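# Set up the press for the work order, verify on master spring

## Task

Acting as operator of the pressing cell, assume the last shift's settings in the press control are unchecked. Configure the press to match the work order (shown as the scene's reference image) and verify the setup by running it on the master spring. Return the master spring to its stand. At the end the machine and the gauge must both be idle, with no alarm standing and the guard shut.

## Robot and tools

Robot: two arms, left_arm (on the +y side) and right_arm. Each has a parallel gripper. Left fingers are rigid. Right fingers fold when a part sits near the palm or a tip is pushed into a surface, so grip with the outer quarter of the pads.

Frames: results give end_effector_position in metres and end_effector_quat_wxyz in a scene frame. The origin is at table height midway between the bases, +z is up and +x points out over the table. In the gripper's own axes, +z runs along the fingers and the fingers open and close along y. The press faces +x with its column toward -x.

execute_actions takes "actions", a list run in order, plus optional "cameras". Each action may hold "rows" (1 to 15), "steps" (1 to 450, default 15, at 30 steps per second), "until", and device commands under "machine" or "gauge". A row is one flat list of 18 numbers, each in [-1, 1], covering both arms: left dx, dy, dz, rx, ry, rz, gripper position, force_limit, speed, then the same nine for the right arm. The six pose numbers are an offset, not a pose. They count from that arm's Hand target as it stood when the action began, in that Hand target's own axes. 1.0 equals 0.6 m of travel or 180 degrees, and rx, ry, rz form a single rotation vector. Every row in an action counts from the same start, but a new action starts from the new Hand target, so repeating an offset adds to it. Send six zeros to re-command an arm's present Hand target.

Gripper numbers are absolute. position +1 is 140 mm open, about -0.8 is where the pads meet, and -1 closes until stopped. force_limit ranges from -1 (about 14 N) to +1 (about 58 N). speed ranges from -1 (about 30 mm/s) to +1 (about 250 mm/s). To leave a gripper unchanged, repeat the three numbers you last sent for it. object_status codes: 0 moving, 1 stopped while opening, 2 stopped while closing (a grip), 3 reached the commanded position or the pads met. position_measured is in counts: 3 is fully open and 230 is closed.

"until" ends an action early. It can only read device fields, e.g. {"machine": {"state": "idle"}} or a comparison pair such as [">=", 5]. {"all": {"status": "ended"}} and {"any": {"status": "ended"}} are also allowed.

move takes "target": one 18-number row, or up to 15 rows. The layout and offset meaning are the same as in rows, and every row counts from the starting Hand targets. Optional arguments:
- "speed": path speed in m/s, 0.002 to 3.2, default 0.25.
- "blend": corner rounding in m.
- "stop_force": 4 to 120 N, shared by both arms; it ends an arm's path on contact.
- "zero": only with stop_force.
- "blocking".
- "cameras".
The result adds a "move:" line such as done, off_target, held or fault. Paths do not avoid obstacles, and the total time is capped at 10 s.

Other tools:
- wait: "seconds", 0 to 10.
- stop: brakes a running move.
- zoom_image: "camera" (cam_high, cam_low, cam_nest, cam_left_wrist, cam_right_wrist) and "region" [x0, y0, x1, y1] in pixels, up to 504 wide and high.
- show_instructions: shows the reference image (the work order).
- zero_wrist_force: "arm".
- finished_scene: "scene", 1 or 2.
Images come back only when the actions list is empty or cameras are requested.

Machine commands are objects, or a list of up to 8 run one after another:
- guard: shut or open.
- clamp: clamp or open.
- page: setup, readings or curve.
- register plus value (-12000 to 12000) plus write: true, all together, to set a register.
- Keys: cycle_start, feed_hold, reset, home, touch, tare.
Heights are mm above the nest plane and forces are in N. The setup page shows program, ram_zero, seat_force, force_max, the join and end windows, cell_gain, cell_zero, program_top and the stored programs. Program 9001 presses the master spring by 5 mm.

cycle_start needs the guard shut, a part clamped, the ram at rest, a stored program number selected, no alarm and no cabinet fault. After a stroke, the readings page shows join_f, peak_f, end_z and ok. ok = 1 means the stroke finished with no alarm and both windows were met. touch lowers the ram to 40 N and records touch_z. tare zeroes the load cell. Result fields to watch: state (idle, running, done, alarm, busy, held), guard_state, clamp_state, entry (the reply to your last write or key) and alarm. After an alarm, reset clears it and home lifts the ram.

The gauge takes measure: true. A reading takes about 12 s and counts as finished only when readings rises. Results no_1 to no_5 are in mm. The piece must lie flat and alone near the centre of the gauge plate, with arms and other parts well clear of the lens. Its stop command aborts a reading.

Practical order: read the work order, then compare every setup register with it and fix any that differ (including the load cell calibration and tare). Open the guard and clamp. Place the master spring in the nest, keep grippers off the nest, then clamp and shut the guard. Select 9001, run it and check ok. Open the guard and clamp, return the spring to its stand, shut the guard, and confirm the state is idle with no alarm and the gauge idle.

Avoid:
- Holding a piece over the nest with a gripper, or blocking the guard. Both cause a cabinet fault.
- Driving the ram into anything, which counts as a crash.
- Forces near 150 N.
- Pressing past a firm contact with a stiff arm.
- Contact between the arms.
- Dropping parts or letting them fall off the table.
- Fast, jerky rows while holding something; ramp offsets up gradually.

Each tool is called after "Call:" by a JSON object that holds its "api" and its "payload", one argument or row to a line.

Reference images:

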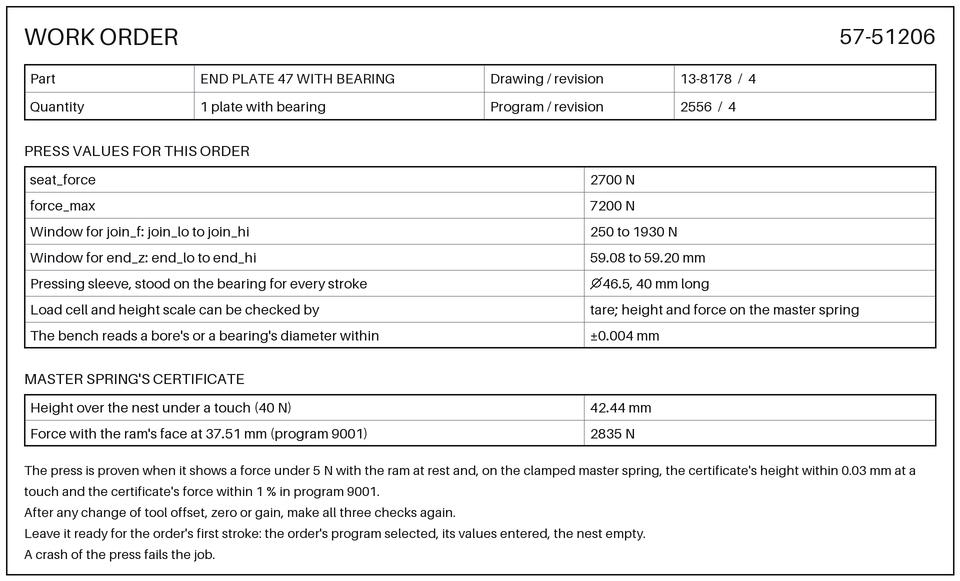

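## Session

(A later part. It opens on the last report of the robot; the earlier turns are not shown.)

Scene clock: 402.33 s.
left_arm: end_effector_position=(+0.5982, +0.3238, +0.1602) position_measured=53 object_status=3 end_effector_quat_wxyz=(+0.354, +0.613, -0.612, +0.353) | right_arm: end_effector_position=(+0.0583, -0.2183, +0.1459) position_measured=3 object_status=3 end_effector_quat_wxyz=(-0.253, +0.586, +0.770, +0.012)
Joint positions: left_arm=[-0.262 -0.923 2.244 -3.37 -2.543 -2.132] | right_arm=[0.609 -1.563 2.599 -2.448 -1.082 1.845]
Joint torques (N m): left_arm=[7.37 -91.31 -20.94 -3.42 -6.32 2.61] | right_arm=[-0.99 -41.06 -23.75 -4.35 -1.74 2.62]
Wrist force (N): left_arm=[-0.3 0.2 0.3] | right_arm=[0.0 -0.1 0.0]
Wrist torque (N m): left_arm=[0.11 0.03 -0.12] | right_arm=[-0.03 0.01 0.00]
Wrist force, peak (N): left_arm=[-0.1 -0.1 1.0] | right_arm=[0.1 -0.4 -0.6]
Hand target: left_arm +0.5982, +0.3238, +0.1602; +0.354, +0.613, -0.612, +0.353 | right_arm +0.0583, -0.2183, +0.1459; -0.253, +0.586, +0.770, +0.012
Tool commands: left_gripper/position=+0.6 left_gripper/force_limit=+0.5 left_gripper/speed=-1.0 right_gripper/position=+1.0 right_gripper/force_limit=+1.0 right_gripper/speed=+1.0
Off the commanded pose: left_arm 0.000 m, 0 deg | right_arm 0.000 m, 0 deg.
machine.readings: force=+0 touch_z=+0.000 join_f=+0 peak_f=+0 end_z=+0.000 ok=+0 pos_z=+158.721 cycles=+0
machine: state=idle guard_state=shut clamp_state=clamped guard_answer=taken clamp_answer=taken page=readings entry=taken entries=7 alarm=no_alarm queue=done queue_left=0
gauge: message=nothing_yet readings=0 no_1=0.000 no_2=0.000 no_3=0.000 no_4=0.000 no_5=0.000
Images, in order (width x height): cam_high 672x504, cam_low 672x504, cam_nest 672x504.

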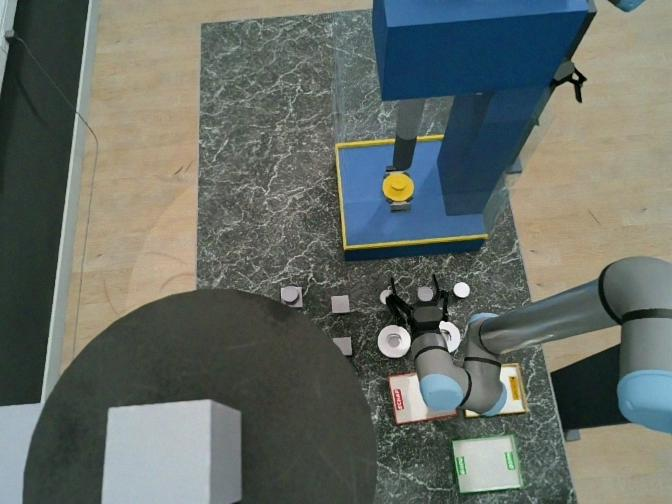

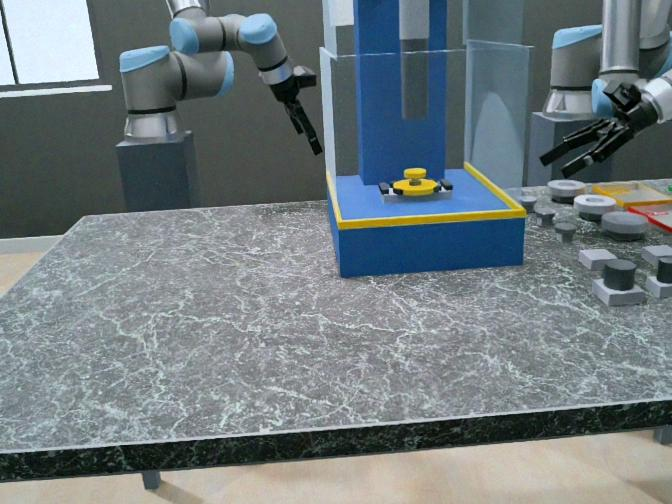

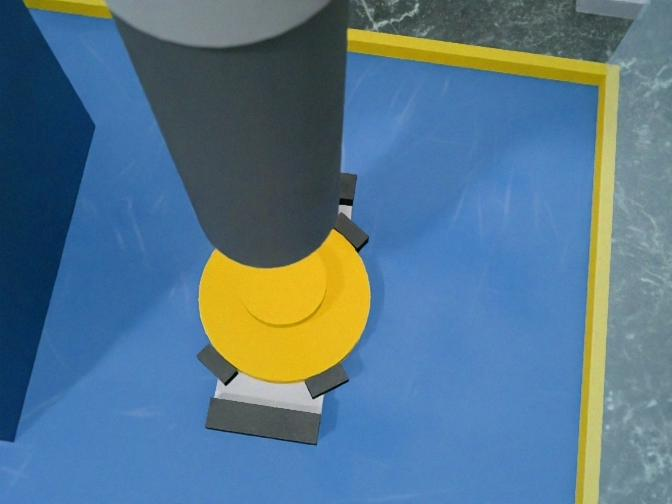

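Clamped. Touch.

Call:
{"api": "execute_actions", "payload": {
  "actions": [
    {"machine":{"touch":true},"steps":450,"until":{"any":{"status":"ended"}}}
  ]
}}

Scene clock: 415.20 s.
left_arm: end_effector_position=(+0.5982, +0.3238, +0.1602) position_measured=53 object_status=3 end_effector_quat_wxyz=(+0.354, +0.613, -0.612, +0.353) | right_arm: end_effector_position=(+0.0583, -0.2183, +0.1459) position_measured=3 object_status=3 end_effector_quat_wxyz=(-0.253, +0.586, +0.770, +0.012)
Joint positions: left_arm=[-0.262 -0.923 2.244 -3.37 -2.543 -2.132] | right_arm=[0.609 -1.563 2.599 -2.448 -1.082 1.845]
Joint torques (N m): left_arm=[8.83 -90.96 -21.46 -3.85 -6.3 2.56] | right_arm=[-1.85 -42.18 -23.47 -4.42 -1.52 2.44]
Wrist force (N): left_arm=[-0.4 0.2 0.2] | right_arm=[0.0 0.1 -0.4]
Wrist torque (N m): left_arm=[0.11 0.05 -0.12] | right_arm=[0.01 0.02 -0.01]
Wrist force, peak (N): left_arm=[-0.9 -0.2 0.4] | right_arm=[0.1 -0.3 -0.7]
Hand target: left_arm +0.5982, +0.3238, +0.1602; +0.354, +0.613, -0.612, +0.353 | right_arm +0.0583, -0.2183, +0.1459; -0.253, +0.586, +0.770, +0.012
Tool commands: left_gripper/position=+0.6 left_gripper/force_limit=+0.5 left_gripper/speed=-1.0 right_gripper/position=+1.0 right_gripper/force_limit=+1.0 right_gripper/speed=+1.0
Off the commanded pose: left_arm 0.000 m, 0 deg | right_arm 0.000 m, 0 deg.
machine.readings: force=+0 touch_z=+42.472 join_f=+0 peak_f=+0 end_z=+0.000 ok=+0 pos_z=+158.721 cycles=+0
machine: state=idle guard_state=shut clamp_state=clamped guard_answer=taken clamp_answer=taken page=readings entry=taken entries=8 alarm=no_alarm queue=done queue_left=0
gauge: message=nothing_yet readings=0 no_1=0.000 no_2=0.000 no_3=0.000 no_4=0.000 no_5=0.000

Call:
{"api": "execute_actions", "payload": {
  "actions": [
    {"machine":[{"register":"program","value":9001,"write":true},{"page":"setup"}],"steps":15},
    {"machine":[{"cycle_start":true}],"steps":450,"until":{"any":{"status":"ended"}}},
    {"machine":{"page":"readings"},"steps":5},
    {"machine":{"page":"curve"},"steps":5}
  ]
}}

Scene clock: 426.20 s.
left_arm: end_effector_position=(+0.5982, +0.3238, +0.1602) position_measured=53 object_status=3 end_effector_quat_wxyz=(+0.354, +0.613, -0.612, +0.353) | right_arm: end_effector_position=(+0.0583, -0.2183, +0.1459) position_measured=3 object_status=3 end_effector_quat_wxyz=(-0.253, +0.586, +0.770, +0.012)
Joint positions: left_arm=[-0.262 -0.923 2.244 -3.37 -2.543 -2.132] | right_arm=[0.609 -1.563 2.599 -2.448 -1.082 1.845]
Joint torques (N m): left_arm=[5.97 -89.99 -21.75 -3.68 -6.31 2.43] | right_arm=[-1.49 -42.35 -23.34 -4.7 -1.24 2.48]
Wrist force (N): left_arm=[-0.2 -0.3 0.3] | right_arm=[-0.1 0.0 -0.4]
Wrist torque (N m): left_arm=[0.01 0.00 -0.12] | right_arm=[-0.01 0.03 -0.01]
Wrist force, peak (N): left_arm=[-0.6 0.1 0.7] | right_arm=[-0.4 -0.1 -0.9]
Hand target: left_arm +0.5982, +0.3238, +0.1602; +0.354, +0.613, -0.612, +0.353 | right_arm +0.0583, -0.2183, +0.1459; -0.253, +0.586, +0.770, +0.012
Tool commands: left_gripper/position=+0.6 left_gripper/force_limit=+0.5 left_gripper/speed=-1.0 right_gripper/position=+1.0 right_gripper/force_limit=+1.0 right_gripper/speed=+1.0
Off the commanded pose: left_arm 0.000 m, 0 deg | right_arm 0.000 m, 0 deg.
machine.curve: curve1_z=+43.510 curve1_f=-11 curve2_z=+42.653 curve2_f=-11 curve3_z=+41.796 curve3_f=+830 curve4_z=+40.939 curve4_f=+1855 curve5_z=+40.081 curve5_f=+2847 curve6_z=+39.224 curve6_f=+3872 curve7_z=+38.367 curve7_f=+4882 curve8_z=+37.510 curve8_f=+5887
machine: state=done guard_state=shut clamp_state=clamped guard_answer=taken clamp_answer=taken page=curve entry=taken entries=10 alarm=no_alarm queue=done queue_left=0
gauge: message=nothing_yet readings=0 no_1=0.000 no_2=0.000 no_3=0.000 no_4=0.000 no_5=0.000

Call:
{"api": "execute_actions", "payload": {
  "actions": [
    {"machine":[{"page":"readings"},{"tare":true},{"register":"cell_gain","value":0.4787,"write":true}],"steps":20},
    {"machine":[{"touch":true}],"steps":450,"until":{"any":{"status":"ended"}}},
    {"machine":[{"cycle_start":true}],"steps":450,"until":{"any":{"status":"ended"}}}
  ]
}}

Call:
{"api": "execute_actions", "payload": {
  "actions": [
    {"machine":{"page":"setup"},"steps":5}
  ]
}}

Scene clock: 455.77 s.
left_arm: end_effector_position=(+0.5982, +0.3238, +0.1602) position_measured=53 object_status=3 end_effector_quat_wxyz=(+0.354, +0.613, -0.612, +0.353) | right_arm: end_effector_position=(+0.0583, -0.2183, +0.1459) position_measured=3 object_status=3 end_effector_quat_wxyz=(-0.253, +0.586, +0.770, +0.012)
Joint positions: left_arm=[-0.262 -0.923 2.244 -3.37 -2.543 -2.132] | right_arm=[0.609 -1.563 2.599 -2.448 -1.082 1.845]
Joint torques (N m): left_arm=[6.95 -89.27 -21.24 -4.17 -6.33 2.18] | right_arm=[-2.39 -41.95 -23.06 -4.42 -1.16 2.57]
Wrist force (N): left_arm=[-0.3 0.1 0.3] | right_arm=[-0.1 0.0 -0.3]
Wrist torque (N m): left_arm=[0.11 0.04 -0.12] | right_arm=[0.01 0.04 0.00]
Wrist force, peak (N): left_arm=[-0.5 0.1 0.9] | right_arm=[-0.4 0.0 -0.8]
Hand target: left_arm +0.5982, +0.3238, +0.1602; +0.354, +0.613, -0.612, +0.353 | right_arm +0.0583, -0.2183, +0.1459; -0.253, +0.586, +0.770, +0.012
Tool commands: left_gripper/position=+0.6 left_gripper/force_limit=+0.5 left_gripper/speed=-1.0 right_gripper/position=+1.0 right_gripper/force_limit=+1.0 right_gripper/speed=+1.0
Off the commanded pose: left_arm 0.000 m, 0 deg | right_arm 0.000 m, 0 deg.
machine.readings: force=+0 touch_z=+42.416 join_f=+2673 peak_f=+2837 end_z=+37.508 ok=+0 pos_z=+158.721 cycles=+2
machine: state=done guard_state=shut clamp_state=clamped guard_answer=taken clamp_answer=taken page=readings entry=taken entries=14 alarm=no_alarm queue=done queue_left=0
gauge: message=nothing_yet readings=0 no_1=0.000 no_2=0.000 no_3=0.000 no_4=0.000 no_5=0.000

Scene clock: 456.13 s.
left_arm: end_effector_position=(+0.5982, +0.3238, +0.1602) position_measured=53 object_status=3 end_effector_quat_wxyz=(+0.354, +0.613, -0.612, +0.353) | right_arm: end_effector_position=(+0.0583, -0.2183, +0.1459) position_measured=3 object_status=3 end_effector_quat_wxyz=(-0.253, +0.586, +0.770, +0.012)
Joint positions: left_arm=[-0.262 -0.923 2.244 -3.37 -2.543 -2.132] | right_arm=[0.609 -1.563 2.599 -2.448 -1.082 1.845]
Joint torques (N m): left_arm=[5.68 -89.76 -21.06 -4.28 -6.03 2.24] | right_arm=[-2.16 -42.23 -22.78 -4.5 -1.44 2.28]
Wrist force (N): left_arm=[-0.1 0.0 0.5] | right_arm=[0.0 -0.4 -0.3]
Wrist torque (N m): left_arm=[0.07 -0.03 -0.13] | right_arm=[-0.10 0.02 0.00]
Wrist force, peak (N): left_arm=[-0.6 -0.1 0.6] | right_arm=[-0.1 -0.5 -0.2]
Hand target: left_arm +0.5982, +0.3238, +0.1602; +0.354, +0.613, -0.612, +0.353 | right_arm +0.0583, -0.2183, +0.1459; -0.253, +0.586, +0.770, +0.012
Tool commands: left_gripper/position=+0.6 left_gripper/force_limit=+0.5 left_gripper/speed=-1.0 right_gripper/position=+1.0 right_gripper/force_limit=+1.0 right_gripper/speed=+1.0
Off the commanded pose: left_arm 0.000 m, 0 deg | right_arm 0.000 m, 0 deg.
machine.setup: program=+9001 ram_zero=+161.279 seat_force=+2700 force_max=+7200 join_lo=+250 join_hi=+1930 end_lo=+59.080 end_hi=+59.200 cell_gain=+0.479 cell_zero=+150 program_revision=+1 program_top=+37.510 stored1_number=+4848 stored1_revision=+3 stored2_number=+2556 stored2_revision=+4 stored3_number=+9001 stored3_revision=+1 stored4_number=+4946 stored4_revision=+6 stored5_number=+6159 stored5_revision=+5
machine: state=done guard_state=shut clamp_state=clamped guard_answer=taken clamp_answer=taken page=setup entry=taken entries=14 alarm=no_alarm queue=done queue_left=0
gauge: message=nothing_yet readings=0 no_1=0.000 no_2=0.000 no_3=0.000 no_4=0.000 no_5=0.000

Call:
{"api": "execute_actions", "payload": {
  "actions": [
    {"machine":[{"page":"readings"},{"touch":true}],"steps":450,"until":{"any":{"status":"ended"}}}
  ]
}}

Call:
{"api": "execute_actions", "payload": {
  "actions": [
    {"machine":[{"touch":true},{"page":"curve"}],"steps":450,"until":{"any":{"status":"ended"}}}
  ]
}}

Call:
{"api": "execute_actions", "payload": {
  "actions": [
    {"machine":{"page":"readings"},"steps":5}
  ]
}}

Scene clock: 477.97 s.
left_arm: end_effector_position=(+0.5982, +0.3238, +0.1602) position_measured=53 object_status=3 end_effector_quat_wxyz=(+0.354, +0.613, -0.612, +0.353) | right_arm: end_effector_position=(+0.0583, -0.2183, +0.1459) position_measured=3 object_status=3 end_effector_quat_wxyz=(-0.253, +0.586, +0.770, +0.012)
Joint positions: left_arm=[-0.262 -0.923 2.244 -3.37 -2.543 -2.132] | right_arm=[0.609 -1.563 2.599 -2.448 -1.082 1.845]
Joint torques (N m): left_arm=[5.55 -89.24 -21.34 -4.36 -6.36 1.74] | right_arm=[-0.75 -40.14 -23.42 -4.69 -1.09 2.48]
Wrist force (N): left_arm=[-0.3 0.2 0.3] | right_arm=[-0.3 0.1 -0.3]
Wrist torque (N m): left_arm=[0.12 0.02 -0.12] | right_arm=[0.03 0.07 0.00]
Wrist force, peak (N): left_arm=[-0.8 0.4 0.2] | right_arm=[-0.1 0.2 -0.9]
Hand target: left_arm +0.5982, +0.3238, +0.1602; +0.354, +0.613, -0.612, +0.353 | right_arm +0.0583, -0.2183, +0.1459; -0.253, +0.586, +0.770, +0.012
Tool commands: left_gripper/position=+0.6 left_gripper/force_limit=+0.5 left_gripper/speed=-1.0 right_gripper/position=+1.0 right_gripper/force_limit=+1.0 right_gripper/speed=+1.0
Off the commanded pose: left_arm 0.000 m, 0 deg | right_arm 0.000 m, 0 deg.
machine.readings: force=+0 touch_z=+42.443 join_f=+2673 peak_f=+2837 end_z=+37.508 ok=+0 pos_z=+158.721 cycles=+2
machine: state=done guard_state=shut clamp_state=clamped guard_answer=taken clamp_answer=taken page=readings entry=taken entries=15 alarm=no_alarm queue=done queue_left=0
gauge: message=nothing_yet readings=0 no_1=0.000 no_2=0.000 no_3=0.000 no_4=0.000 no_5=0.000

Scene clock: 488.97 s.
left_arm: end_effector_position=(+0.5982, +0.3238, +0.1602) position_measured=53 object_status=3 end_effector_quat_wxyz=(+0.354, +0.613, -0.612, +0.353) | right_arm: end_effector_position=(+0.0583, -0.2183, +0.1459) position_measured=3 object_status=3 end_effector_quat_wxyz=(-0.253, +0.586, +0.770, +0.012)
Joint positions: left_arm=[-0.262 -0.923 2.244 -3.37 -2.543 -2.132] | right_arm=[0.609 -1.563 2.599 -2.448 -1.082 1.845]
Joint torques (N m): left_arm=[3.35 -88.13 -21.2 -4.52 -6.1 1.87] | right_arm=[0.15 -42.1 -23.47 -4.56 -1.03 2.42]
Wrist force (N): left_arm=[-0.6 -0.3 0.4] | right_arm=[-0.4 -0.2 -0.5]
Wrist torque (N m): left_arm=[0.01 0.09 -0.12] | right_arm=[-0.06 0.09 -0.01]
Wrist force, peak (N): left_arm=[-0.7 -0.4 0.6] | right_arm=[-0.4 -0.2 -0.8]
Hand target: left_arm +0.5982, +0.3238, +0.1602; +0.354, +0.613, -0.612, +0.353 | right_arm +0.0583, -0.2183, +0.1459; -0.253, +0.586, +0.770, +0.012
Tool commands: left_gripper/position=+0.6 left_gripper/force_limit=+0.5 left_gripper/speed=-1.0 right_gripper/position=+1.0 right_gripper/force_limit=+1.0 right_gripper/speed=+1.0
Off the commanded pose: left_arm 0.000 m, 0 deg | right_arm 0.000 m, 0 deg.
machine.curve: curve1_z=+43.510 curve1_f=-11 curve2_z=+42.653 curve2_f=-11 curve3_z=+41.796 curve3_f=+399 curve4_z=+40.939 curve4_f=+893 curve5_z=+40.081 curve5_f=+1371 curve6_z=+39.224 curve6_f=+1867 curve7_z=+38.367 curve7_f=+2355 curve8_z=+37.510 curve8_f=+2836
machine: state=done guard_state=shut clamp_state=clamped guard_answer=taken clamp_answer=taken page=curve entry=taken entries=16 alarm=no_alarm queue=done queue_left=0
gauge: message=nothing_yet readings=0 no_1=0.000 no_2=0.000 no_3=0.000 no_4=0.000 no_5=0.000

Scene clock: 489.33 s.
left_arm: end_effector_position=(+0.5982, +0.3238, +0.1602) position_measured=53 object_status=3 end_effector_quat_wxyz=(+0.354, +0.613, -0.612, +0.353) | right_arm: end_effector_position=(+0.0583, -0.2183, +0.1459) position_measured=3 object_status=3 end_effector_quat_wxyz=(-0.253, +0.586, +0.770, +0.012)
Joint positions: left_arm=[-0.262 -0.923 2.244 -3.37 -2.543 -2.132] | right_arm=[0.609 -1.563 2.599 -2.448 -1.082 1.845]
Joint torques (N m): left_arm=[4.34 -88.58 -21.21 -4.53 -6.42 1.91] | right_arm=[-1.42 -41.83 -22.8 -4.4 -0.7 2.51]
Wrist force (N): left_arm=[-0.4 0.2 0.0] | right_arm=[-0.1 0.0 -0.2]
Wrist torque (N m): left_arm=[0.11 0.05 -0.12] | right_arm=[-0.01 0.03 -0.01]
Wrist force, peak (N): left_arm=[-0.9 0.0 0.6] | right_arm=[-0.2 0.1 -0.8]
Hand target: left_arm +0.5982, +0.3238, +0.1602; +0.354, +0.613, -0.612, +0.353 | right_arm +0.0583, -0.2183, +0.1459; -0.253, +0.586, +0.770, +0.012
Tool commands: left_gripper/position=+0.6 left_gripper/force_limit=+0.5 left_gripper/speed=-1.0 right_gripper/position=+1.0 right_gripper/force_limit=+1.0 right_gripper/speed=+1.0
Off the commanded pose: left_arm 0.000 m, 0 deg | right_arm 0.000 m, 0 deg.
machine.readings: force=+0 touch_z=+42.432 join_f=+2673 peak_f=+2837 end_z=+37.508 ok=+0 pos_z=+158.721 cycles=+2
machine: state=done guard_state=shut clamp_state=clamped guard_answer=taken clamp_answer=taken page=readings entry=taken entries=16 alarm=no_alarm queue=done queue_left=0
gauge: message=nothing_yet readings=0 no_1=0.000 no_2=0.000 no_3=0.000 no_4=0.000 no_5=0.000

Call:
{"api": "execute_actions", "payload": {
  "actions": [
    {"machine":[{"register":"program","value":2556,"write":true},{"page":"setup"},{"guard":"open"},{"clamp":"open"}],"steps":200,"until":{"all":{"status":"ended"}}}
  ]
}}

Call:
{"api": "move", "payload": {
  "target": [0.2667,0,0.4619,0,0,0,0.6,0.5,-1,0,0,0,0,0,0,1,1,1],
  "speed": 0.15,
  "cameras": ["cam_left_wrist","cam_nest"]
}}

Scene clock: 507.90 s.
left_arm: end_effector_position=(+0.5982, +0.3238, +0.1602) position_measured=53 object_status=3 end_effector_quat_wxyz=(+0.354, +0.613, -0.612, +0.353) | right_arm: end_effector_position=(+0.0583, -0.2183, +0.1459) position_measured=3 object_status=3 end_effector_quat_wxyz=(-0.253, +0.586, +0.770, +0.012)
Joint positions: left_arm=[-0.262 -0.923 2.244 -3.37 -2.543 -2.132] | right_arm=[0.609 -1.563 2.599 -2.448 -1.082 1.845]
Joint torques (N m): left_arm=[2.24 -87.3 -21.15 -4.81 -6.38 1.59] | right_arm=[-0.42 -42.75 -23.02 -4.45 -0.74 2.42]
Wrist force (N): left_arm=[-0.2 0.3 0.1] | right_arm=[-0.2 0.0 -0.3]
Wrist torque (N m): left_arm=[0.12 0.00 -0.13] | right_arm=[-0.01 0.05 0.00]
Wrist force, peak (N): left_arm=[-1.1 0.1 0.1] | right_arm=[0.2 -0.1 -0.9]
Hand target: left_arm +0.5982, +0.3238, +0.1602; +0.354, +0.613, -0.612, +0.353 | right_arm +0.0583, -0.2183, +0.1459; -0.253, +0.586, +0.770, +0.012
Tool commands: left_gripper/position=+0.6 left_gripper/force_limit=+0.5 left_gripper/speed=-1.0 right_gripper/position=+1.0 right_gripper/force_limit=+1.0 right_gripper/speed=+1.0
Off the commanded pose: left_arm 0.000 m, 0 deg | right_arm 0.000 m, 0 deg.
machine.setup: program=+2556 ram_zero=+161.279 seat_force=+2700 force_max=+7200 join_lo=+250 join_hi=+1930 end_lo=+59.080 end_hi=+59.200 cell_gain=+0.479 cell_zero=+150 program_revision=+4 program_top=+59.200 stored1_number=+4848 stored1_revision=+3 stored2_number=+2556 stored2_revision=+4 stored3_number=+9001 stored3_revision=+1 stored4_number=+4946 stored4_revision=+6 stored5_number=+6159 stored5_revision=+5
machine: state=idle guard_state=open clamp_state=open guard_answer=taken clamp_answer=taken page=setup entry=taken entries=17 alarm=no_alarm queue=done queue_left=0
gauge: message=nothing_yet readings=0 no_1=0.000 no_2=0.000 no_3=0.000 no_4=0.000 no_5=0.000

Scene clock: 510.50 s.
left_arm: end_effector_position=(+0.5985, +0.0039, +0.1600) position_measured=53 object_status=3 end_effector_quat_wxyz=(+0.354, +0.613, -0.612, +0.353) | right_arm: end_effector_position=(+0.0583, -0.2183, +0.1459) position_measured=3 object_status=3 end_effector_quat_wxyz=(-0.253, +0.586, +0.770, +0.012)
Joint positions: left_arm=[-0.686 -0.793 2.015 -3.649 -2.273 -2.631] | right_arm=[0.609 -1.563 2.599 -2.448 -1.082 1.845]
Joint torques (N m): left_arm=[-11.68 -69.44 -25.54 -3.14 2.36 -3.15] | right_arm=[-0.5 -43.03 -23.29 -4.47 -0.41 2.48]
Wrist force (N): left_arm=[-0.6 0.3 0.2] | right_arm=[0.0 -0.2 -0.2]
Wrist torque (N m): left_arm=[0.10 0.09 0.07] | right_arm=[-0.05 0.02 -0.01]
Wrist force, peak (N): left_arm=[-1.9 0.0 -1.0] | right_arm=[-0.5 0.4 -0.4]
Hand target: left_arm +0.5985, +0.0038, +0.1600; +0.354, +0.613, -0.612, +0.353 | right_arm +0.0583, -0.2183, +0.1459; -0.253, +0.586, +0.770, +0.012
Off the commanded pose: left_arm 0.000 m, 0 deg | right_arm 0.000 m, 0 deg.
machine.setup: program=+2556 ram_zero=+161.279 seat_force=+2700 force_max=+7200 join_lo=+250 join_hi=+1930 end_lo=+59.080 end_hi=+59.200 cell_gain=+0.479 cell_zero=+150 program_revision=+4 program_top=+59.200 stored1_number=+4848 stored1_revision=+3 stored2_number=+2556 stored2_revision=+4 stored3_number=+9001 stored3_revision=+1 stored4_number=+4946 stored4_revision=+6 stored5_number=+6159 stored5_revision=+5
machine: state=idle guard_state=open clamp_state=open guard_answer=taken clamp_answer=taken page=setup entry=taken entries=17 alarm=no_alarm queue=done queue_left=0
gauge: message=nothing_yet readings=0 no_1=0.000 no_2=0.000 no_3=0.000 no_4=0.000 no_5=0.000
move: done
Images, in order (width x height): cam_nest 672x504, cam_left_wrist 672x504.

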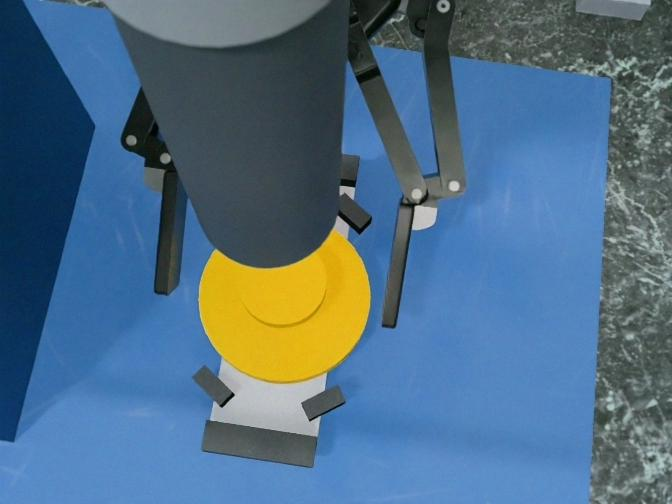

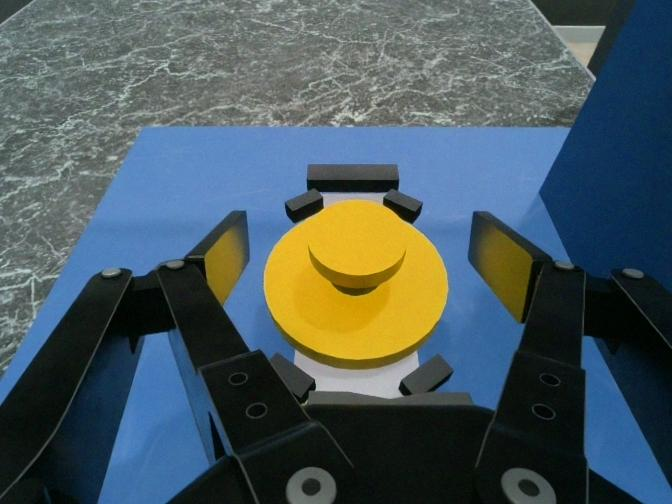

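Call:
{"api": "move", "payload": {
  "target": [0.00125,-0.0025,0.0022,0,0,0,0.6,0.5,-1,0,0,0,0,0,0,1,1,1],
  "speed": 0.03
}}

Call:
{"api": "execute_actions", "payload": {
  "actions": [
    {"rows":[[0,0,0,0,0,0,-1,0.5,-1,0,0,0,0,0,0,1,1,1]],"steps":110}
  ]
}}

Call:
{"api": "move", "payload": {
  "target": [0.026,0,-0.015,0,0,0,-1,0.5,-1,0,0,0,0,0,0,1,1,1],
  "speed": 0.03,
  "cameras": ["cam_left_wrist","cam_low"]
}}

Scene clock: 526.17 s.
left_arm: end_effector_position=(+0.5999, +0.0023, +0.1600) position_measured=53 object_status=3 end_effector_quat_wxyz=(+0.354, +0.613, -0.612, +0.353) | right_arm: end_effector_position=(+0.0583, -0.2183, +0.1459) position_measured=3 object_status=3 end_effector_quat_wxyz=(-0.253, +0.586, +0.770, +0.012)
Joint positions: left_arm=[-0.687 -0.791 2.01 -3.646 -2.273 -2.632] | right_arm=[0.609 -1.563 2.599 -2.448 -1.082 1.845]
Joint torques (N m): left_arm=[-10.64 -68.1 -26.82 -3.46 2.2 -3.22] | right_arm=[-0.23 -41.18 -23 -4.55 -0.34 2.33]
Wrist force (N): left_arm=[-1.0 0.0 -0.1] | right_arm=[0.1 -0.3 -0.1]
Wrist torque (N m): left_arm=[0.04 0.17 0.08] | right_arm=[-0.07 -0.01 0.00]
Wrist force, peak (N): left_arm=[-1.2 -0.2 -0.1] | right_arm=[-0.5 -0.3 -1.0]
Hand target: left_arm +0.6000, +0.0023, +0.1600; +0.354, +0.613, -0.612, +0.353 | right_arm +0.0583, -0.2183, +0.1459; -0.253, +0.586, +0.770, +0.012
Off the commanded pose: left_arm 0.000 m, 0 deg | right_arm 0.000 m, 0 deg.
machine.setup: program=+2556 ram_zero=+161.279 seat_force=+2700 force_max=+7200 join_lo=+250 join_hi=+1930 end_lo=+59.080 end_hi=+59.200 cell_gain=+0.479 cell_zero=+150 program_revision=+4 program_top=+59.200 stored1_number=+4848 stored1_revision=+3 stored2_number=+2556 stored2_revision=+4 stored3_number=+9001 stored3_revision=+1 stored4_number=+4946 stored4_revision=+6 stored5_number=+6159 stored5_revision=+5
machine: state=idle guard_state=open clamp_state=open guard_answer=taken clamp_answer=taken page=setup entry=taken entries=17 alarm=no_alarm queue=done queue_left=0
gauge: message=nothing_yet readings=0 no_1=0.000 no_2=0.000 no_3=0.000 no_4=0.000 no_5=0.000
move: done

Scene clock: 530.03 s.
left_arm: end_effector_position=(+0.6000, +0.0023, +0.1600) position_measured=162 object_status=2 end_effector_quat_wxyz=(+0.354, +0.613, -0.612, +0.353) | right_arm: end_effector_position=(+0.0583, -0.2183, +0.1459) position_measured=3 object_status=3 end_effector_quat_wxyz=(-0.253, +0.586, +0.770, +0.012)
Joint positions: left_arm=[-0.687 -0.791 2.01 -3.646 -2.273 -2.632] | right_arm=[0.609 -1.563 2.599 -2.448 -1.082 1.845]
Joint torques (N m): left_arm=[-11.22 -67.82 -22.74 -3.56 -4.08 -3.05] | right_arm=[-2.86 -41.27 -22.58 -4.6 -0.34 2.18]
Wrist force (N): left_arm=[0.5 0.2 -14.8] | right_arm=[0.0 -0.2 -0.6]
Wrist torque (N m): left_arm=[0.04 0.06 0.09] | right_arm=[-0.05 0.03 -0.01]
Wrist force, peak (N): left_arm=[0.2 0.2 -15.3] | right_arm=[-0.1 -0.5 -0.7]
Hand target: left_arm +0.6000, +0.0023, +0.1600; +0.354, +0.613, -0.612, +0.353 | right_arm +0.0583, -0.2183, +0.1459; -0.253, +0.586, +0.770, +0.012
Off the commanded pose: left_arm 0.000 m, 0 deg | right_arm 0.000 m, 0 deg.
machine.setup: program=+2556 ram_zero=+161.279 seat_force=+2700 force_max=+7200 join_lo=+250 join_hi=+1930 end_lo=+59.080 end_hi=+59.200 cell_gain=+0.479 cell_zero=+150 program_revision=+4 program_top=+59.200 stored1_number=+4848 stored1_revision=+3 stored2_number=+2556 stored2_revision=+4 stored3_number=+9001 stored3_revision=+1 stored4_number=+4946 stored4_revision=+6 stored5_number=+6159 stored5_revision=+5
machine: state=idle guard_state=open clamp_state=open guard_answer=taken clamp_answer=taken page=setup entry=taken entries=17 alarm=no_alarm queue=done queue_left=0
gauge: message=nothing_yet readings=0 no_1=0.000 no_2=0.000 no_3=0.000 no_4=0.000 no_5=0.000

Scene clock: 530.97 s.
left_arm: end_effector_position=(+0.6000, +0.0022, +0.1779) position_measured=162 object_status=2 end_effector_quat_wxyz=(+0.354, +0.613, -0.612, +0.353) | right_arm: end_effector_position=(+0.0583, -0.2183, +0.1459) position_measured=3 object_status=3 end_effector_quat_wxyz=(-0.253, +0.586, +0.770, +0.012)
Joint positions: left_arm=[-0.687 -0.821 2.016 -3.621 -2.273 -2.632] | right_arm=[0.609 -1.563 2.599 -2.448 -1.082 1.845]
Joint torques (N m): left_arm=[-7.06 -113.15 -17.48 -5.97 -6.02 -2.01] | right_arm=[0.28 -41.91 -22.66 -4.21 -0.36 2.52]
Wrist force (N): left_arm=[-7.5 0.0 4.0] | right_arm=[-0.1 0.0 -0.4]
Wrist torque (N m): left_arm=[0.04 0.11 0.07] | right_arm=[0.01 0.02 0.00]
Wrist force, peak (N): left_arm=[0.6 0.3 -14.8] | right_arm=[-0.6 0.2 -0.8]
Hand target: left_arm +0.6000, +0.0023, +0.1780; +0.354, +0.613, -0.612, +0.353 | right_arm +0.0583, -0.2183, +0.1459; -0.253, +0.586, +0.770, +0.012
Off the commanded pose: left_arm 0.000 m, 0 deg | right_arm 0.000 m, 0 deg.
machine.setup: program=+2556 ram_zero=+161.279 seat_force=+2700 force_max=+7200 join_lo=+250 join_hi=+1930 end_lo=+59.080 end_hi=+59.200 cell_gain=+0.479 cell_zero=+150 program_revision=+4 program_top=+59.200 stored1_number=+4848 stored1_revision=+3 stored2_number=+2556 stored2_revision=+4 stored3_number=+9001 stored3_revision=+1 stored4_number=+4946 stored4_revision=+6 stored5_number=+6159 stored5_revision=+5
machine: state=idle guard_state=open clamp_state=open guard_answer=taken clamp_answer=taken page=setup entry=taken entries=17 alarm=no_alarm queue=done queue_left=0
gauge: message=nothing_yet readings=0 no_1=0.000 no_2=0.000 no_3=0.000 no_4=0.000 no_5=0.000
move: done
Images, in order (width x height): cam_low 672x504, cam_left_wrist 672x504.

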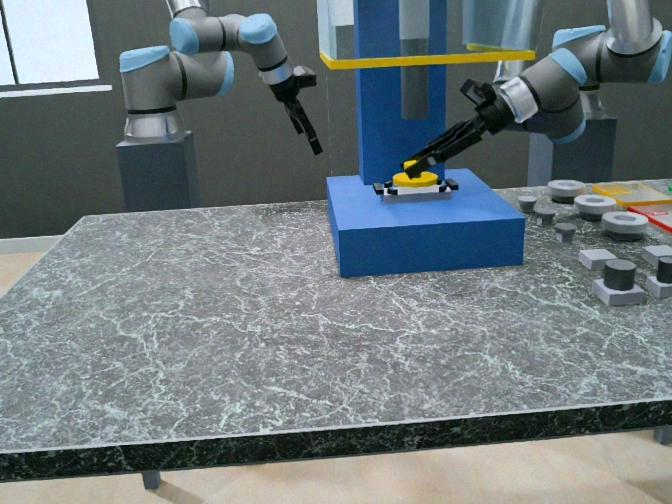

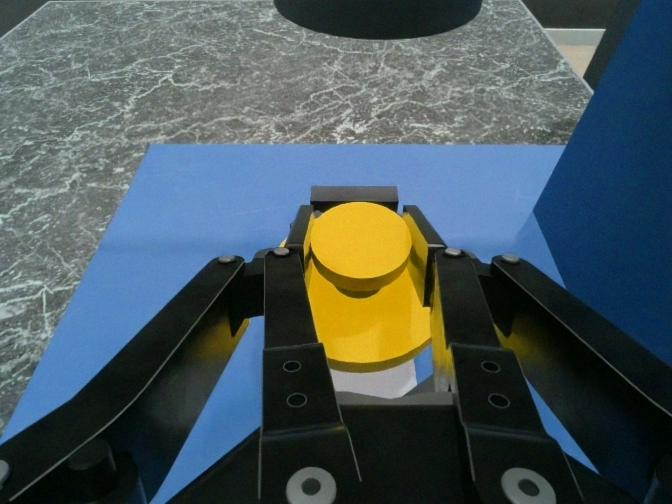

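Call:
{"api": "move", "payload": {
  "target": [
    [-0.2183,0,-0.4513,0,0,0,-1,0.5,-1,0,0,0,0,0,0,1,1,1],
    [-0.3511,-0.3523,-0.6814,0.2165,0,-0.125,-1,0.5,-1,0,0,0,0,0,0,1,1,1]
  ],
  "speed": 0.15,
  "blend": 0.04,
  "cameras": ["cam_left_wrist","cam_low"]
}}

Scene clock: 541.70 s.
left_arm: end_effector_position=(+0.8110, +0.4619, +0.2000) position_measured=162 object_status=2 end_effector_quat_wxyz=(+0.191, +0.801, -0.331, +0.461) | right_arm: end_effector_position=(+0.0583, -0.2183, +0.1459) position_measured=3 object_status=3 end_effector_quat_wxyz=(-0.253, +0.586, +0.770, +0.012)
Joint positions: left_arm=[-0.18 -0.892 2.161 -3.81 -2.051 -2.836] | right_arm=[0.609 -1.563 2.599 -2.448 -1.082 1.845]
Joint torques (N m): left_arm=[-8.21 -65.39 -27.14 -9.82 1.76 -3.27] | right_arm=[-1.09 -42.63 -22.97 -4.62 -0.2 2.08]
Wrist force (N): left_arm=[-7.5 0.1 4.7] | right_arm=[0.0 0.1 -0.7]
Wrist torque (N m): left_arm=[0.08 0.05 0.02] | right_arm=[0.03 0.02 -0.01]
Wrist force, peak (N): left_arm=[-8.2 -0.2 4.2] | right_arm=[-0.1 0.0 -0.9]
Hand target: left_arm +0.8110, +0.4618, +0.2000; +0.191, +0.801, -0.331, +0.461 | right_arm +0.0583, -0.2183, +0.1459; -0.253, +0.586, +0.770, +0.012
Off the commanded pose: left_arm 0.000 m, 0 deg | right_arm 0.000 m, 0 deg.
machine.setup: program=+2556 ram_zero=+161.279 seat_force=+2700 force_max=+7200 join_lo=+250 join_hi=+1930 end_lo=+59.080 end_hi=+59.200 cell_gain=+0.479 cell_zero=+150 program_revision=+4 program_top=+59.200 stored1_number=+4848 stored1_revision=+3 stored2_number=+2556 stored2_revision=+4 stored3_number=+9001 stored3_revision=+1 stored4_number=+4946 stored4_revision=+6 stored5_number=+6159 stored5_revision=+5
machine: state=idle guard_state=open clamp_state=open guard_answer=taken clamp_answer=taken page=setup entry=taken entries=17 alarm=no_alarm queue=done queue_left=0
gauge: message=nothing_yet readings=0 no_1=0.000 no_2=0.000 no_3=0.000 no_4=0.000 no_5=0.000
move: done
Images, in order (width x height): cam_low 672x504, cam_left_wrist 672x504.

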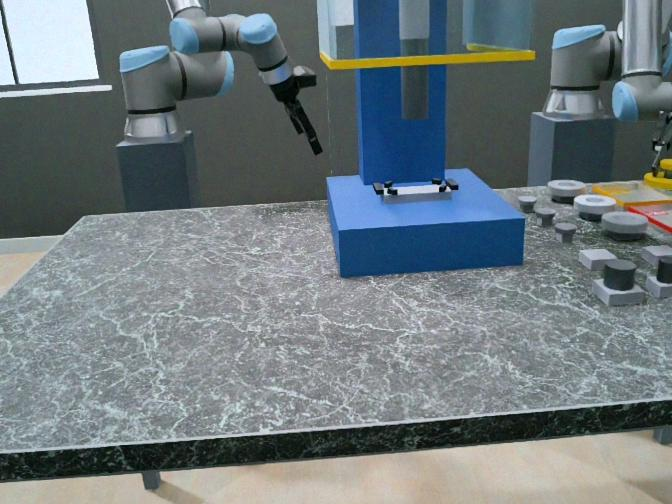

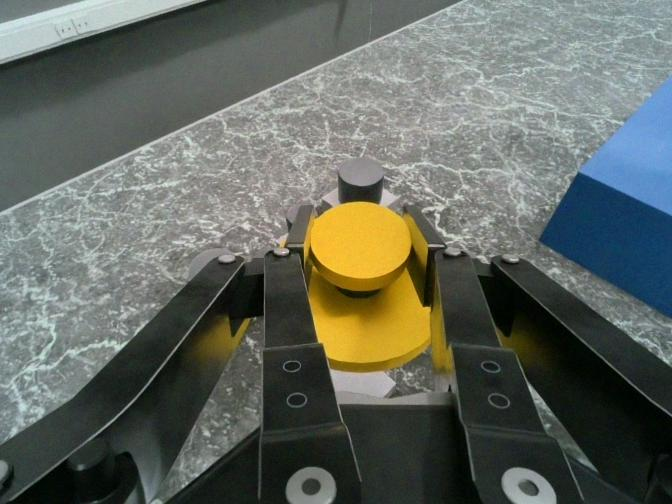

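Call:
{"api": "move", "payload": {
  "target": [-0.1804,0,0.1042,0,0,0,-1,0.5,-1,0,0,0,0,0,0,1,1,1],
  "speed": 0.1
}}

Call:
{"api": "move", "payload": {
  "target": [-0.026,0,0.015,0,0,0,-1,0.5,-1,0,0,0,0,0,0,1,1,1],
  "speed": 0.01,
  "stop_force": 8,
  "cameras": ["cam_left_wrist","cam_low"]
}}

Scene clock: 549.07 s.
left_arm: end_effector_position=(+0.8109, +0.4619, +0.0751) position_measured=162 object_status=2 end_effector_quat_wxyz=(+0.191, +0.801, -0.331, +0.461) | right_arm: end_effector_position=(+0.0583, -0.2183, +0.1459) position_measured=3 object_status=3 end_effector_quat_wxyz=(-0.253, +0.586, +0.770, +0.012)
Joint positions: left_arm=[-0.18 -0.655 2.106 -3.991 -2.051 -2.836] | right_arm=[0.609 -1.563 2.599 -2.448 -1.082 1.845]
Joint torques (N m): left_arm=[3.43 -74.6 -19.97 -10.26 -1.61 -3.77] | right_arm=[-2.31 -40.51 -21.09 -4.57 -0.27 2.49]
Wrist force (N): left_arm=[-7.7 -0.3 4.1] | right_arm=[-0.1 0.0 -0.4]
Wrist torque (N m): left_arm=[-0.01 0.10 0.00] | right_arm=[-0.01 0.02 -0.01]
Wrist force, peak (N): left_arm=[-9.0 -0.2 4.7] | right_arm=[-0.2 0.5 -0.8]
Hand target: left_arm +0.8109, +0.4619, +0.0750; +0.191, +0.801, -0.331, +0.461 | right_arm +0.0583, -0.2183, +0.1459; -0.253, +0.586, +0.770, +0.012
Off the commanded pose: left_arm 0.000 m, 0 deg | right_arm 0.000 m, 0 deg.
machine.setup: program=+2556 ram_zero=+161.279 seat_force=+2700 force_max=+7200 join_lo=+250 join_hi=+1930 end_lo=+59.080 end_hi=+59.200 cell_gain=+0.479 cell_zero=+150 program_revision=+4 program_top=+59.200 stored1_number=+4848 stored1_revision=+3 stored2_number=+2556 stored2_revision=+4 stored3_number=+9001 stored3_revision=+1 stored4_number=+4946 stored4_revision=+6 stored5_number=+6159 stored5_revision=+5
machine: state=idle guard_state=open clamp_state=open guard_answer=taken clamp_answer=taken page=setup entry=taken entries=17 alarm=no_alarm queue=done queue_left=0
gauge: message=nothing_yet readings=0 no_1=0.000 no_2=0.000 no_3=0.000 no_4=0.000 no_5=0.000
move: done

Scene clock: 551.53 s.
left_arm: end_effector_position=(+0.8108, +0.4619, +0.0620) position_measured=162 object_status=2 end_effector_quat_wxyz=(+0.191, +0.801, -0.331, +0.461) | right_arm: end_effector_position=(+0.0583, -0.2183, +0.1459) position_measured=3 object_status=3 end_effector_quat_wxyz=(-0.253, +0.586, +0.770, +0.012)
Joint positions: left_arm=[-0.18 -0.631 2.097 -4.007 -2.051 -2.836] | right_arm=[0.609 -1.563 2.599 -2.448 -1.082 1.845]
Joint torques (N m): left_arm=[4.55 -103.47 -1.38 -4.78 2.05 -3.14] | right_arm=[-1.26 -42.39 -22.64 -4.37 -0.33 2.46]
Wrist force (N): left_arm=[-0.1 -1.1 2.3] | right_arm=[-0.2 -0.1 -0.4]
Wrist torque (N m): left_arm=[0.05 -0.01 -0.07] | right_arm=[-0.03 0.07 -0.01]
Wrist force, peak (N): left_arm=[4.1 0.4 -13.4] | right_arm=[-0.2 -0.2 -0.9]
Hand target: left_arm +0.8109, +0.4619, +0.0620; +0.191, +0.801, -0.331, +0.461 (not the last commanded pose) | right_arm +0.0583, -0.2183, +0.1459; -0.253, +0.586, +0.770, +0.012
Off the commanded pose: left_arm 0.005 m, 0 deg | right_arm 0.000 m, 0 deg.
machine.setup: program=+2556 ram_zero=+161.279 seat_force=+2700 force_max=+7200 join_lo=+250 join_hi=+1930 end_lo=+59.080 end_hi=+59.200 cell_gain=+0.479 cell_zero=+150 program_revision=+4 program_top=+59.200 stored1_number=+4848 stored1_revision=+3 stored2_number=+2556 stored2_revision=+4 stored3_number=+9001 stored3_revision=+1 stored4_number=+4946 stored4_revision=+6 stored5_number=+6159 stored5_revision=+5
machine: state=idle guard_state=open clamp_state=open guard_answer=taken clamp_answer=taken page=setup entry=taken entries=17 alarm=no_alarm queue=done queue_left=0
gauge: message=nothing_yet readings=0 no_1=0.000 no_2=0.000 no_3=0.000 no_4=0.000 no_5=0.000
move: contact (left_arm)
Images, in order (width x height): cam_low 672x504, cam_left_wrist 672x504.

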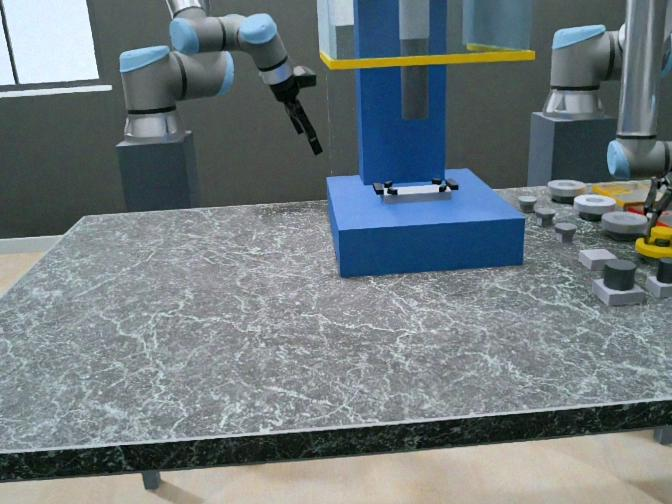

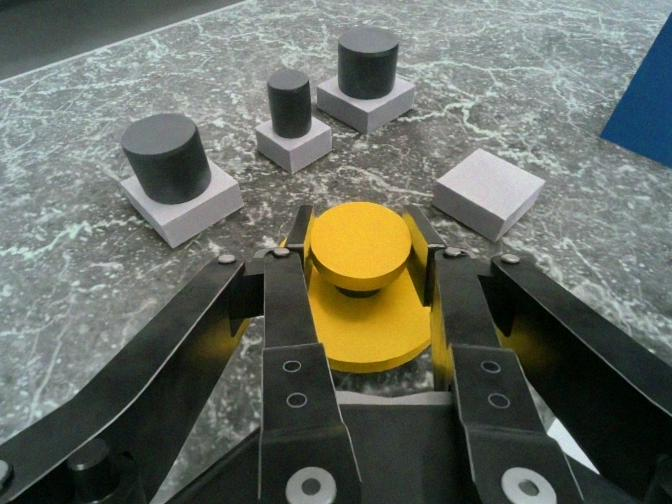

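Call:
{"api": "execute_actions", "payload": {
  "actions": [
    {"rows":[[0,0,0,0,0,0,0.6,0.5,-1,0,0,0,0,0,0,1,1,1]],"steps":75,"machine":[{"page":"readings"},{"guard":"shut"}]}
  ]
}}

Call:
{"api": "move", "payload": {
  "target": [0.06,0,-0.25,0,0,0,0.6,0.5,-1,0,0,0,0,0,0,1,1,1],
  "speed": 0.15,
  "cameras": ["all"]
}}

Scene clock: 558.30 s.
left_arm: end_effector_position=(+0.8109, +0.4619, +0.0620) position_measured=53 object_status=3 end_effector_quat_wxyz=(+0.191, +0.801, -0.331, +0.461) | right_arm: end_effector_position=(+0.0583, -0.2183, +0.1459) position_measured=3 object_status=3 end_effector_quat_wxyz=(-0.253, +0.586, +0.770, +0.012)
Joint positions: left_arm=[-0.18 -0.631 2.097 -4.007 -2.051 -2.836] | right_arm=[0.609 -1.563 2.599 -2.448 -1.082 1.845]
Joint torques (N m): left_arm=[2.83 -99.13 -4.32 -7.21 -0.31 -2.88] | right_arm=[-1.29 -42.73 -23.15 -4.42 0.07 2.2]
Wrist force (N): left_arm=[-0.9 0.0 -0.1] | right_arm=[-0.2 0.1 -0.4]
Wrist torque (N m): left_arm=[0.08 0.10 0.02] | right_arm=[0.02 0.05 -0.01]
Wrist force, peak (N): left_arm=[-2.0 -0.2 3.7] | right_arm=[-0.6 0.2 -0.8]
Hand target: left_arm +0.8109, +0.4619, +0.0620; +0.191, +0.801, -0.331, +0.461 | right_arm +0.0583, -0.2183, +0.1459; -0.253, +0.586, +0.770, +0.012
Off the commanded pose: left_arm 0.000 m, 0 deg | right_arm 0.000 m, 0 deg.
machine.readings: force=+0 touch_z=+42.432 join_f=+2673 peak_f=+2837 end_z=+37.508 ok=+0 pos_z=+158.721 cycles=+2
machine: state=idle guard_state=shut clamp_state=open guard_answer=taken clamp_answer=taken page=readings entry=taken entries=17 alarm=no_alarm queue=done queue_left=0
gauge: message=nothing_yet readings=0 no_1=0.000 no_2=0.000 no_3=0.000 no_4=0.000 no_5=0.000

Scene clock: 559.83 s.
left_arm: end_effector_position=(+0.7318, +0.5408, +0.1683) position_measured=53 object_status=3 end_effector_quat_wxyz=(+0.191, +0.801, -0.331, +0.461) | right_arm: end_effector_position=(+0.0583, -0.2183, +0.1459) position_measured=3 object_status=3 end_effector_quat_wxyz=(-0.253, +0.586, +0.770, +0.012)
Joint positions: left_arm=[-0.07 -0.868 2.293 -3.93 -2.141 -2.762] | right_arm=[0.609 -1.563 2.599 -2.448 -1.082 1.845]
Joint torques (N m): left_arm=[8.47 -91.68 -4.38 -3.65 -5.13 2.71] | right_arm=[-1.05 -41.8 -23.57 -4.5 -0.32 2.45]
Wrist force (N): left_arm=[-0.1 -0.3 0.4] | right_arm=[0.0 0.1 -0.4]
Wrist torque (N m): left_arm=[-0.01 -0.03 -0.12] | right_arm=[0.01 0.00 -0.01]
Wrist force, peak (N): left_arm=[-1.1 -0.1 2.0] | right_arm=[-0.4 -0.1 -0.7]
Hand target: left_arm +0.7318, +0.5409, +0.1683; +0.191, +0.801, -0.331, +0.461 | right_arm +0.0583, -0.2183, +0.1459; -0.253, +0.586, +0.770, +0.012
Off the commanded pose: left_arm 0.000 m, 0 deg | right_arm 0.000 m, 0 deg.
machine.readings: force=+0 touch_z=+42.432 join_f=+2673 peak_f=+2837 end_z=+37.508 ok=+0 pos_z=+158.721 cycles=+2
machine: state=idle guard_state=shut clamp_state=open guard_answer=taken clamp_answer=taken page=readings entry=taken entries=17 alarm=no_alarm queue=done queue_left=0
gauge: message=nothing_yet readings=0 no_1=0.000 no_2=0.000 no_3=0.000 no_4=0.000 no_5=0.000
move: done

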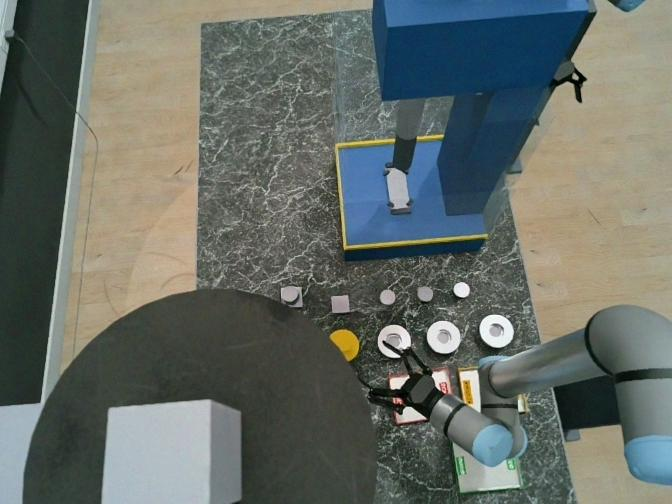

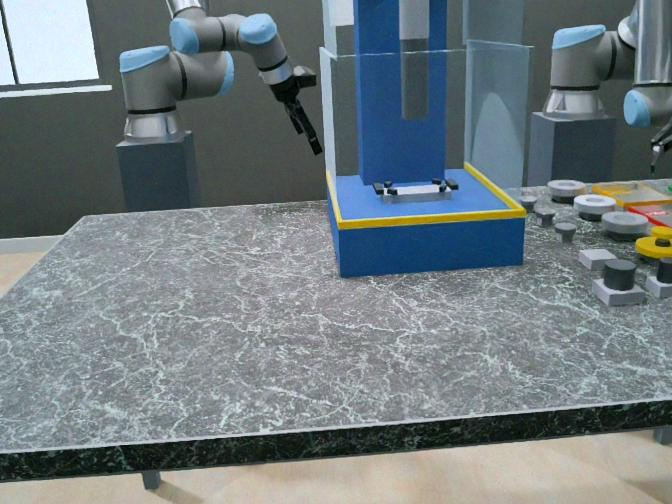

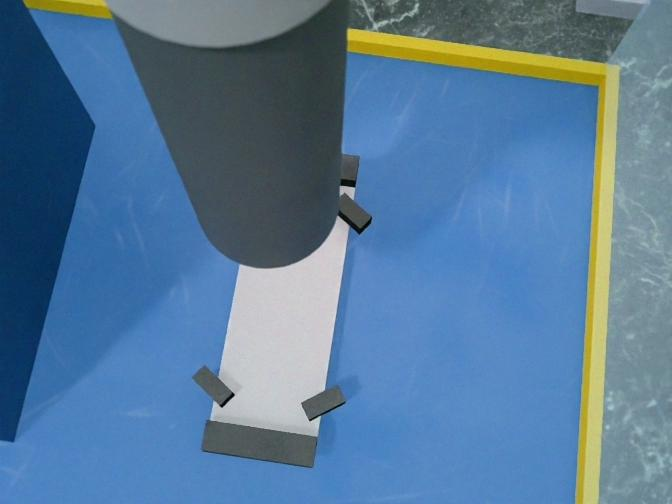

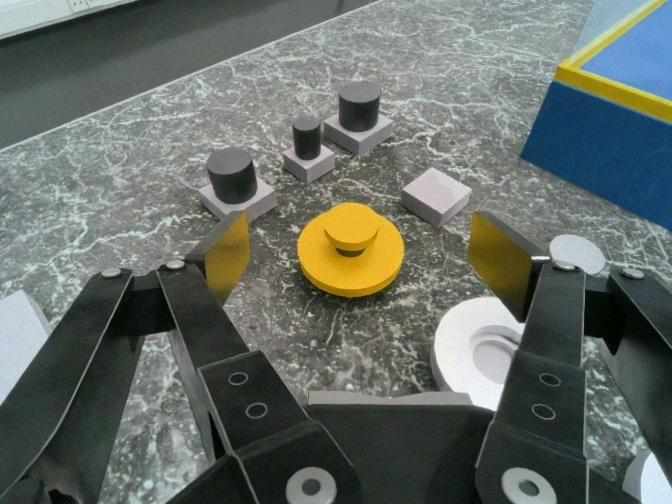

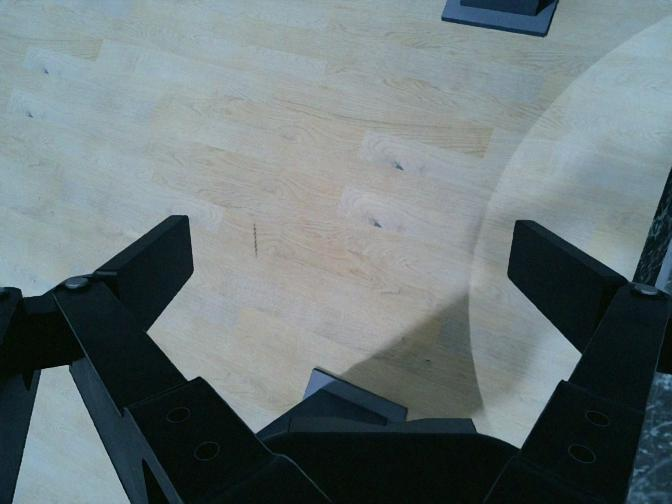

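Call:
{"api": "finished_scene", "payload": {
  "scene": 1
}}

The scene is finished: the task was done.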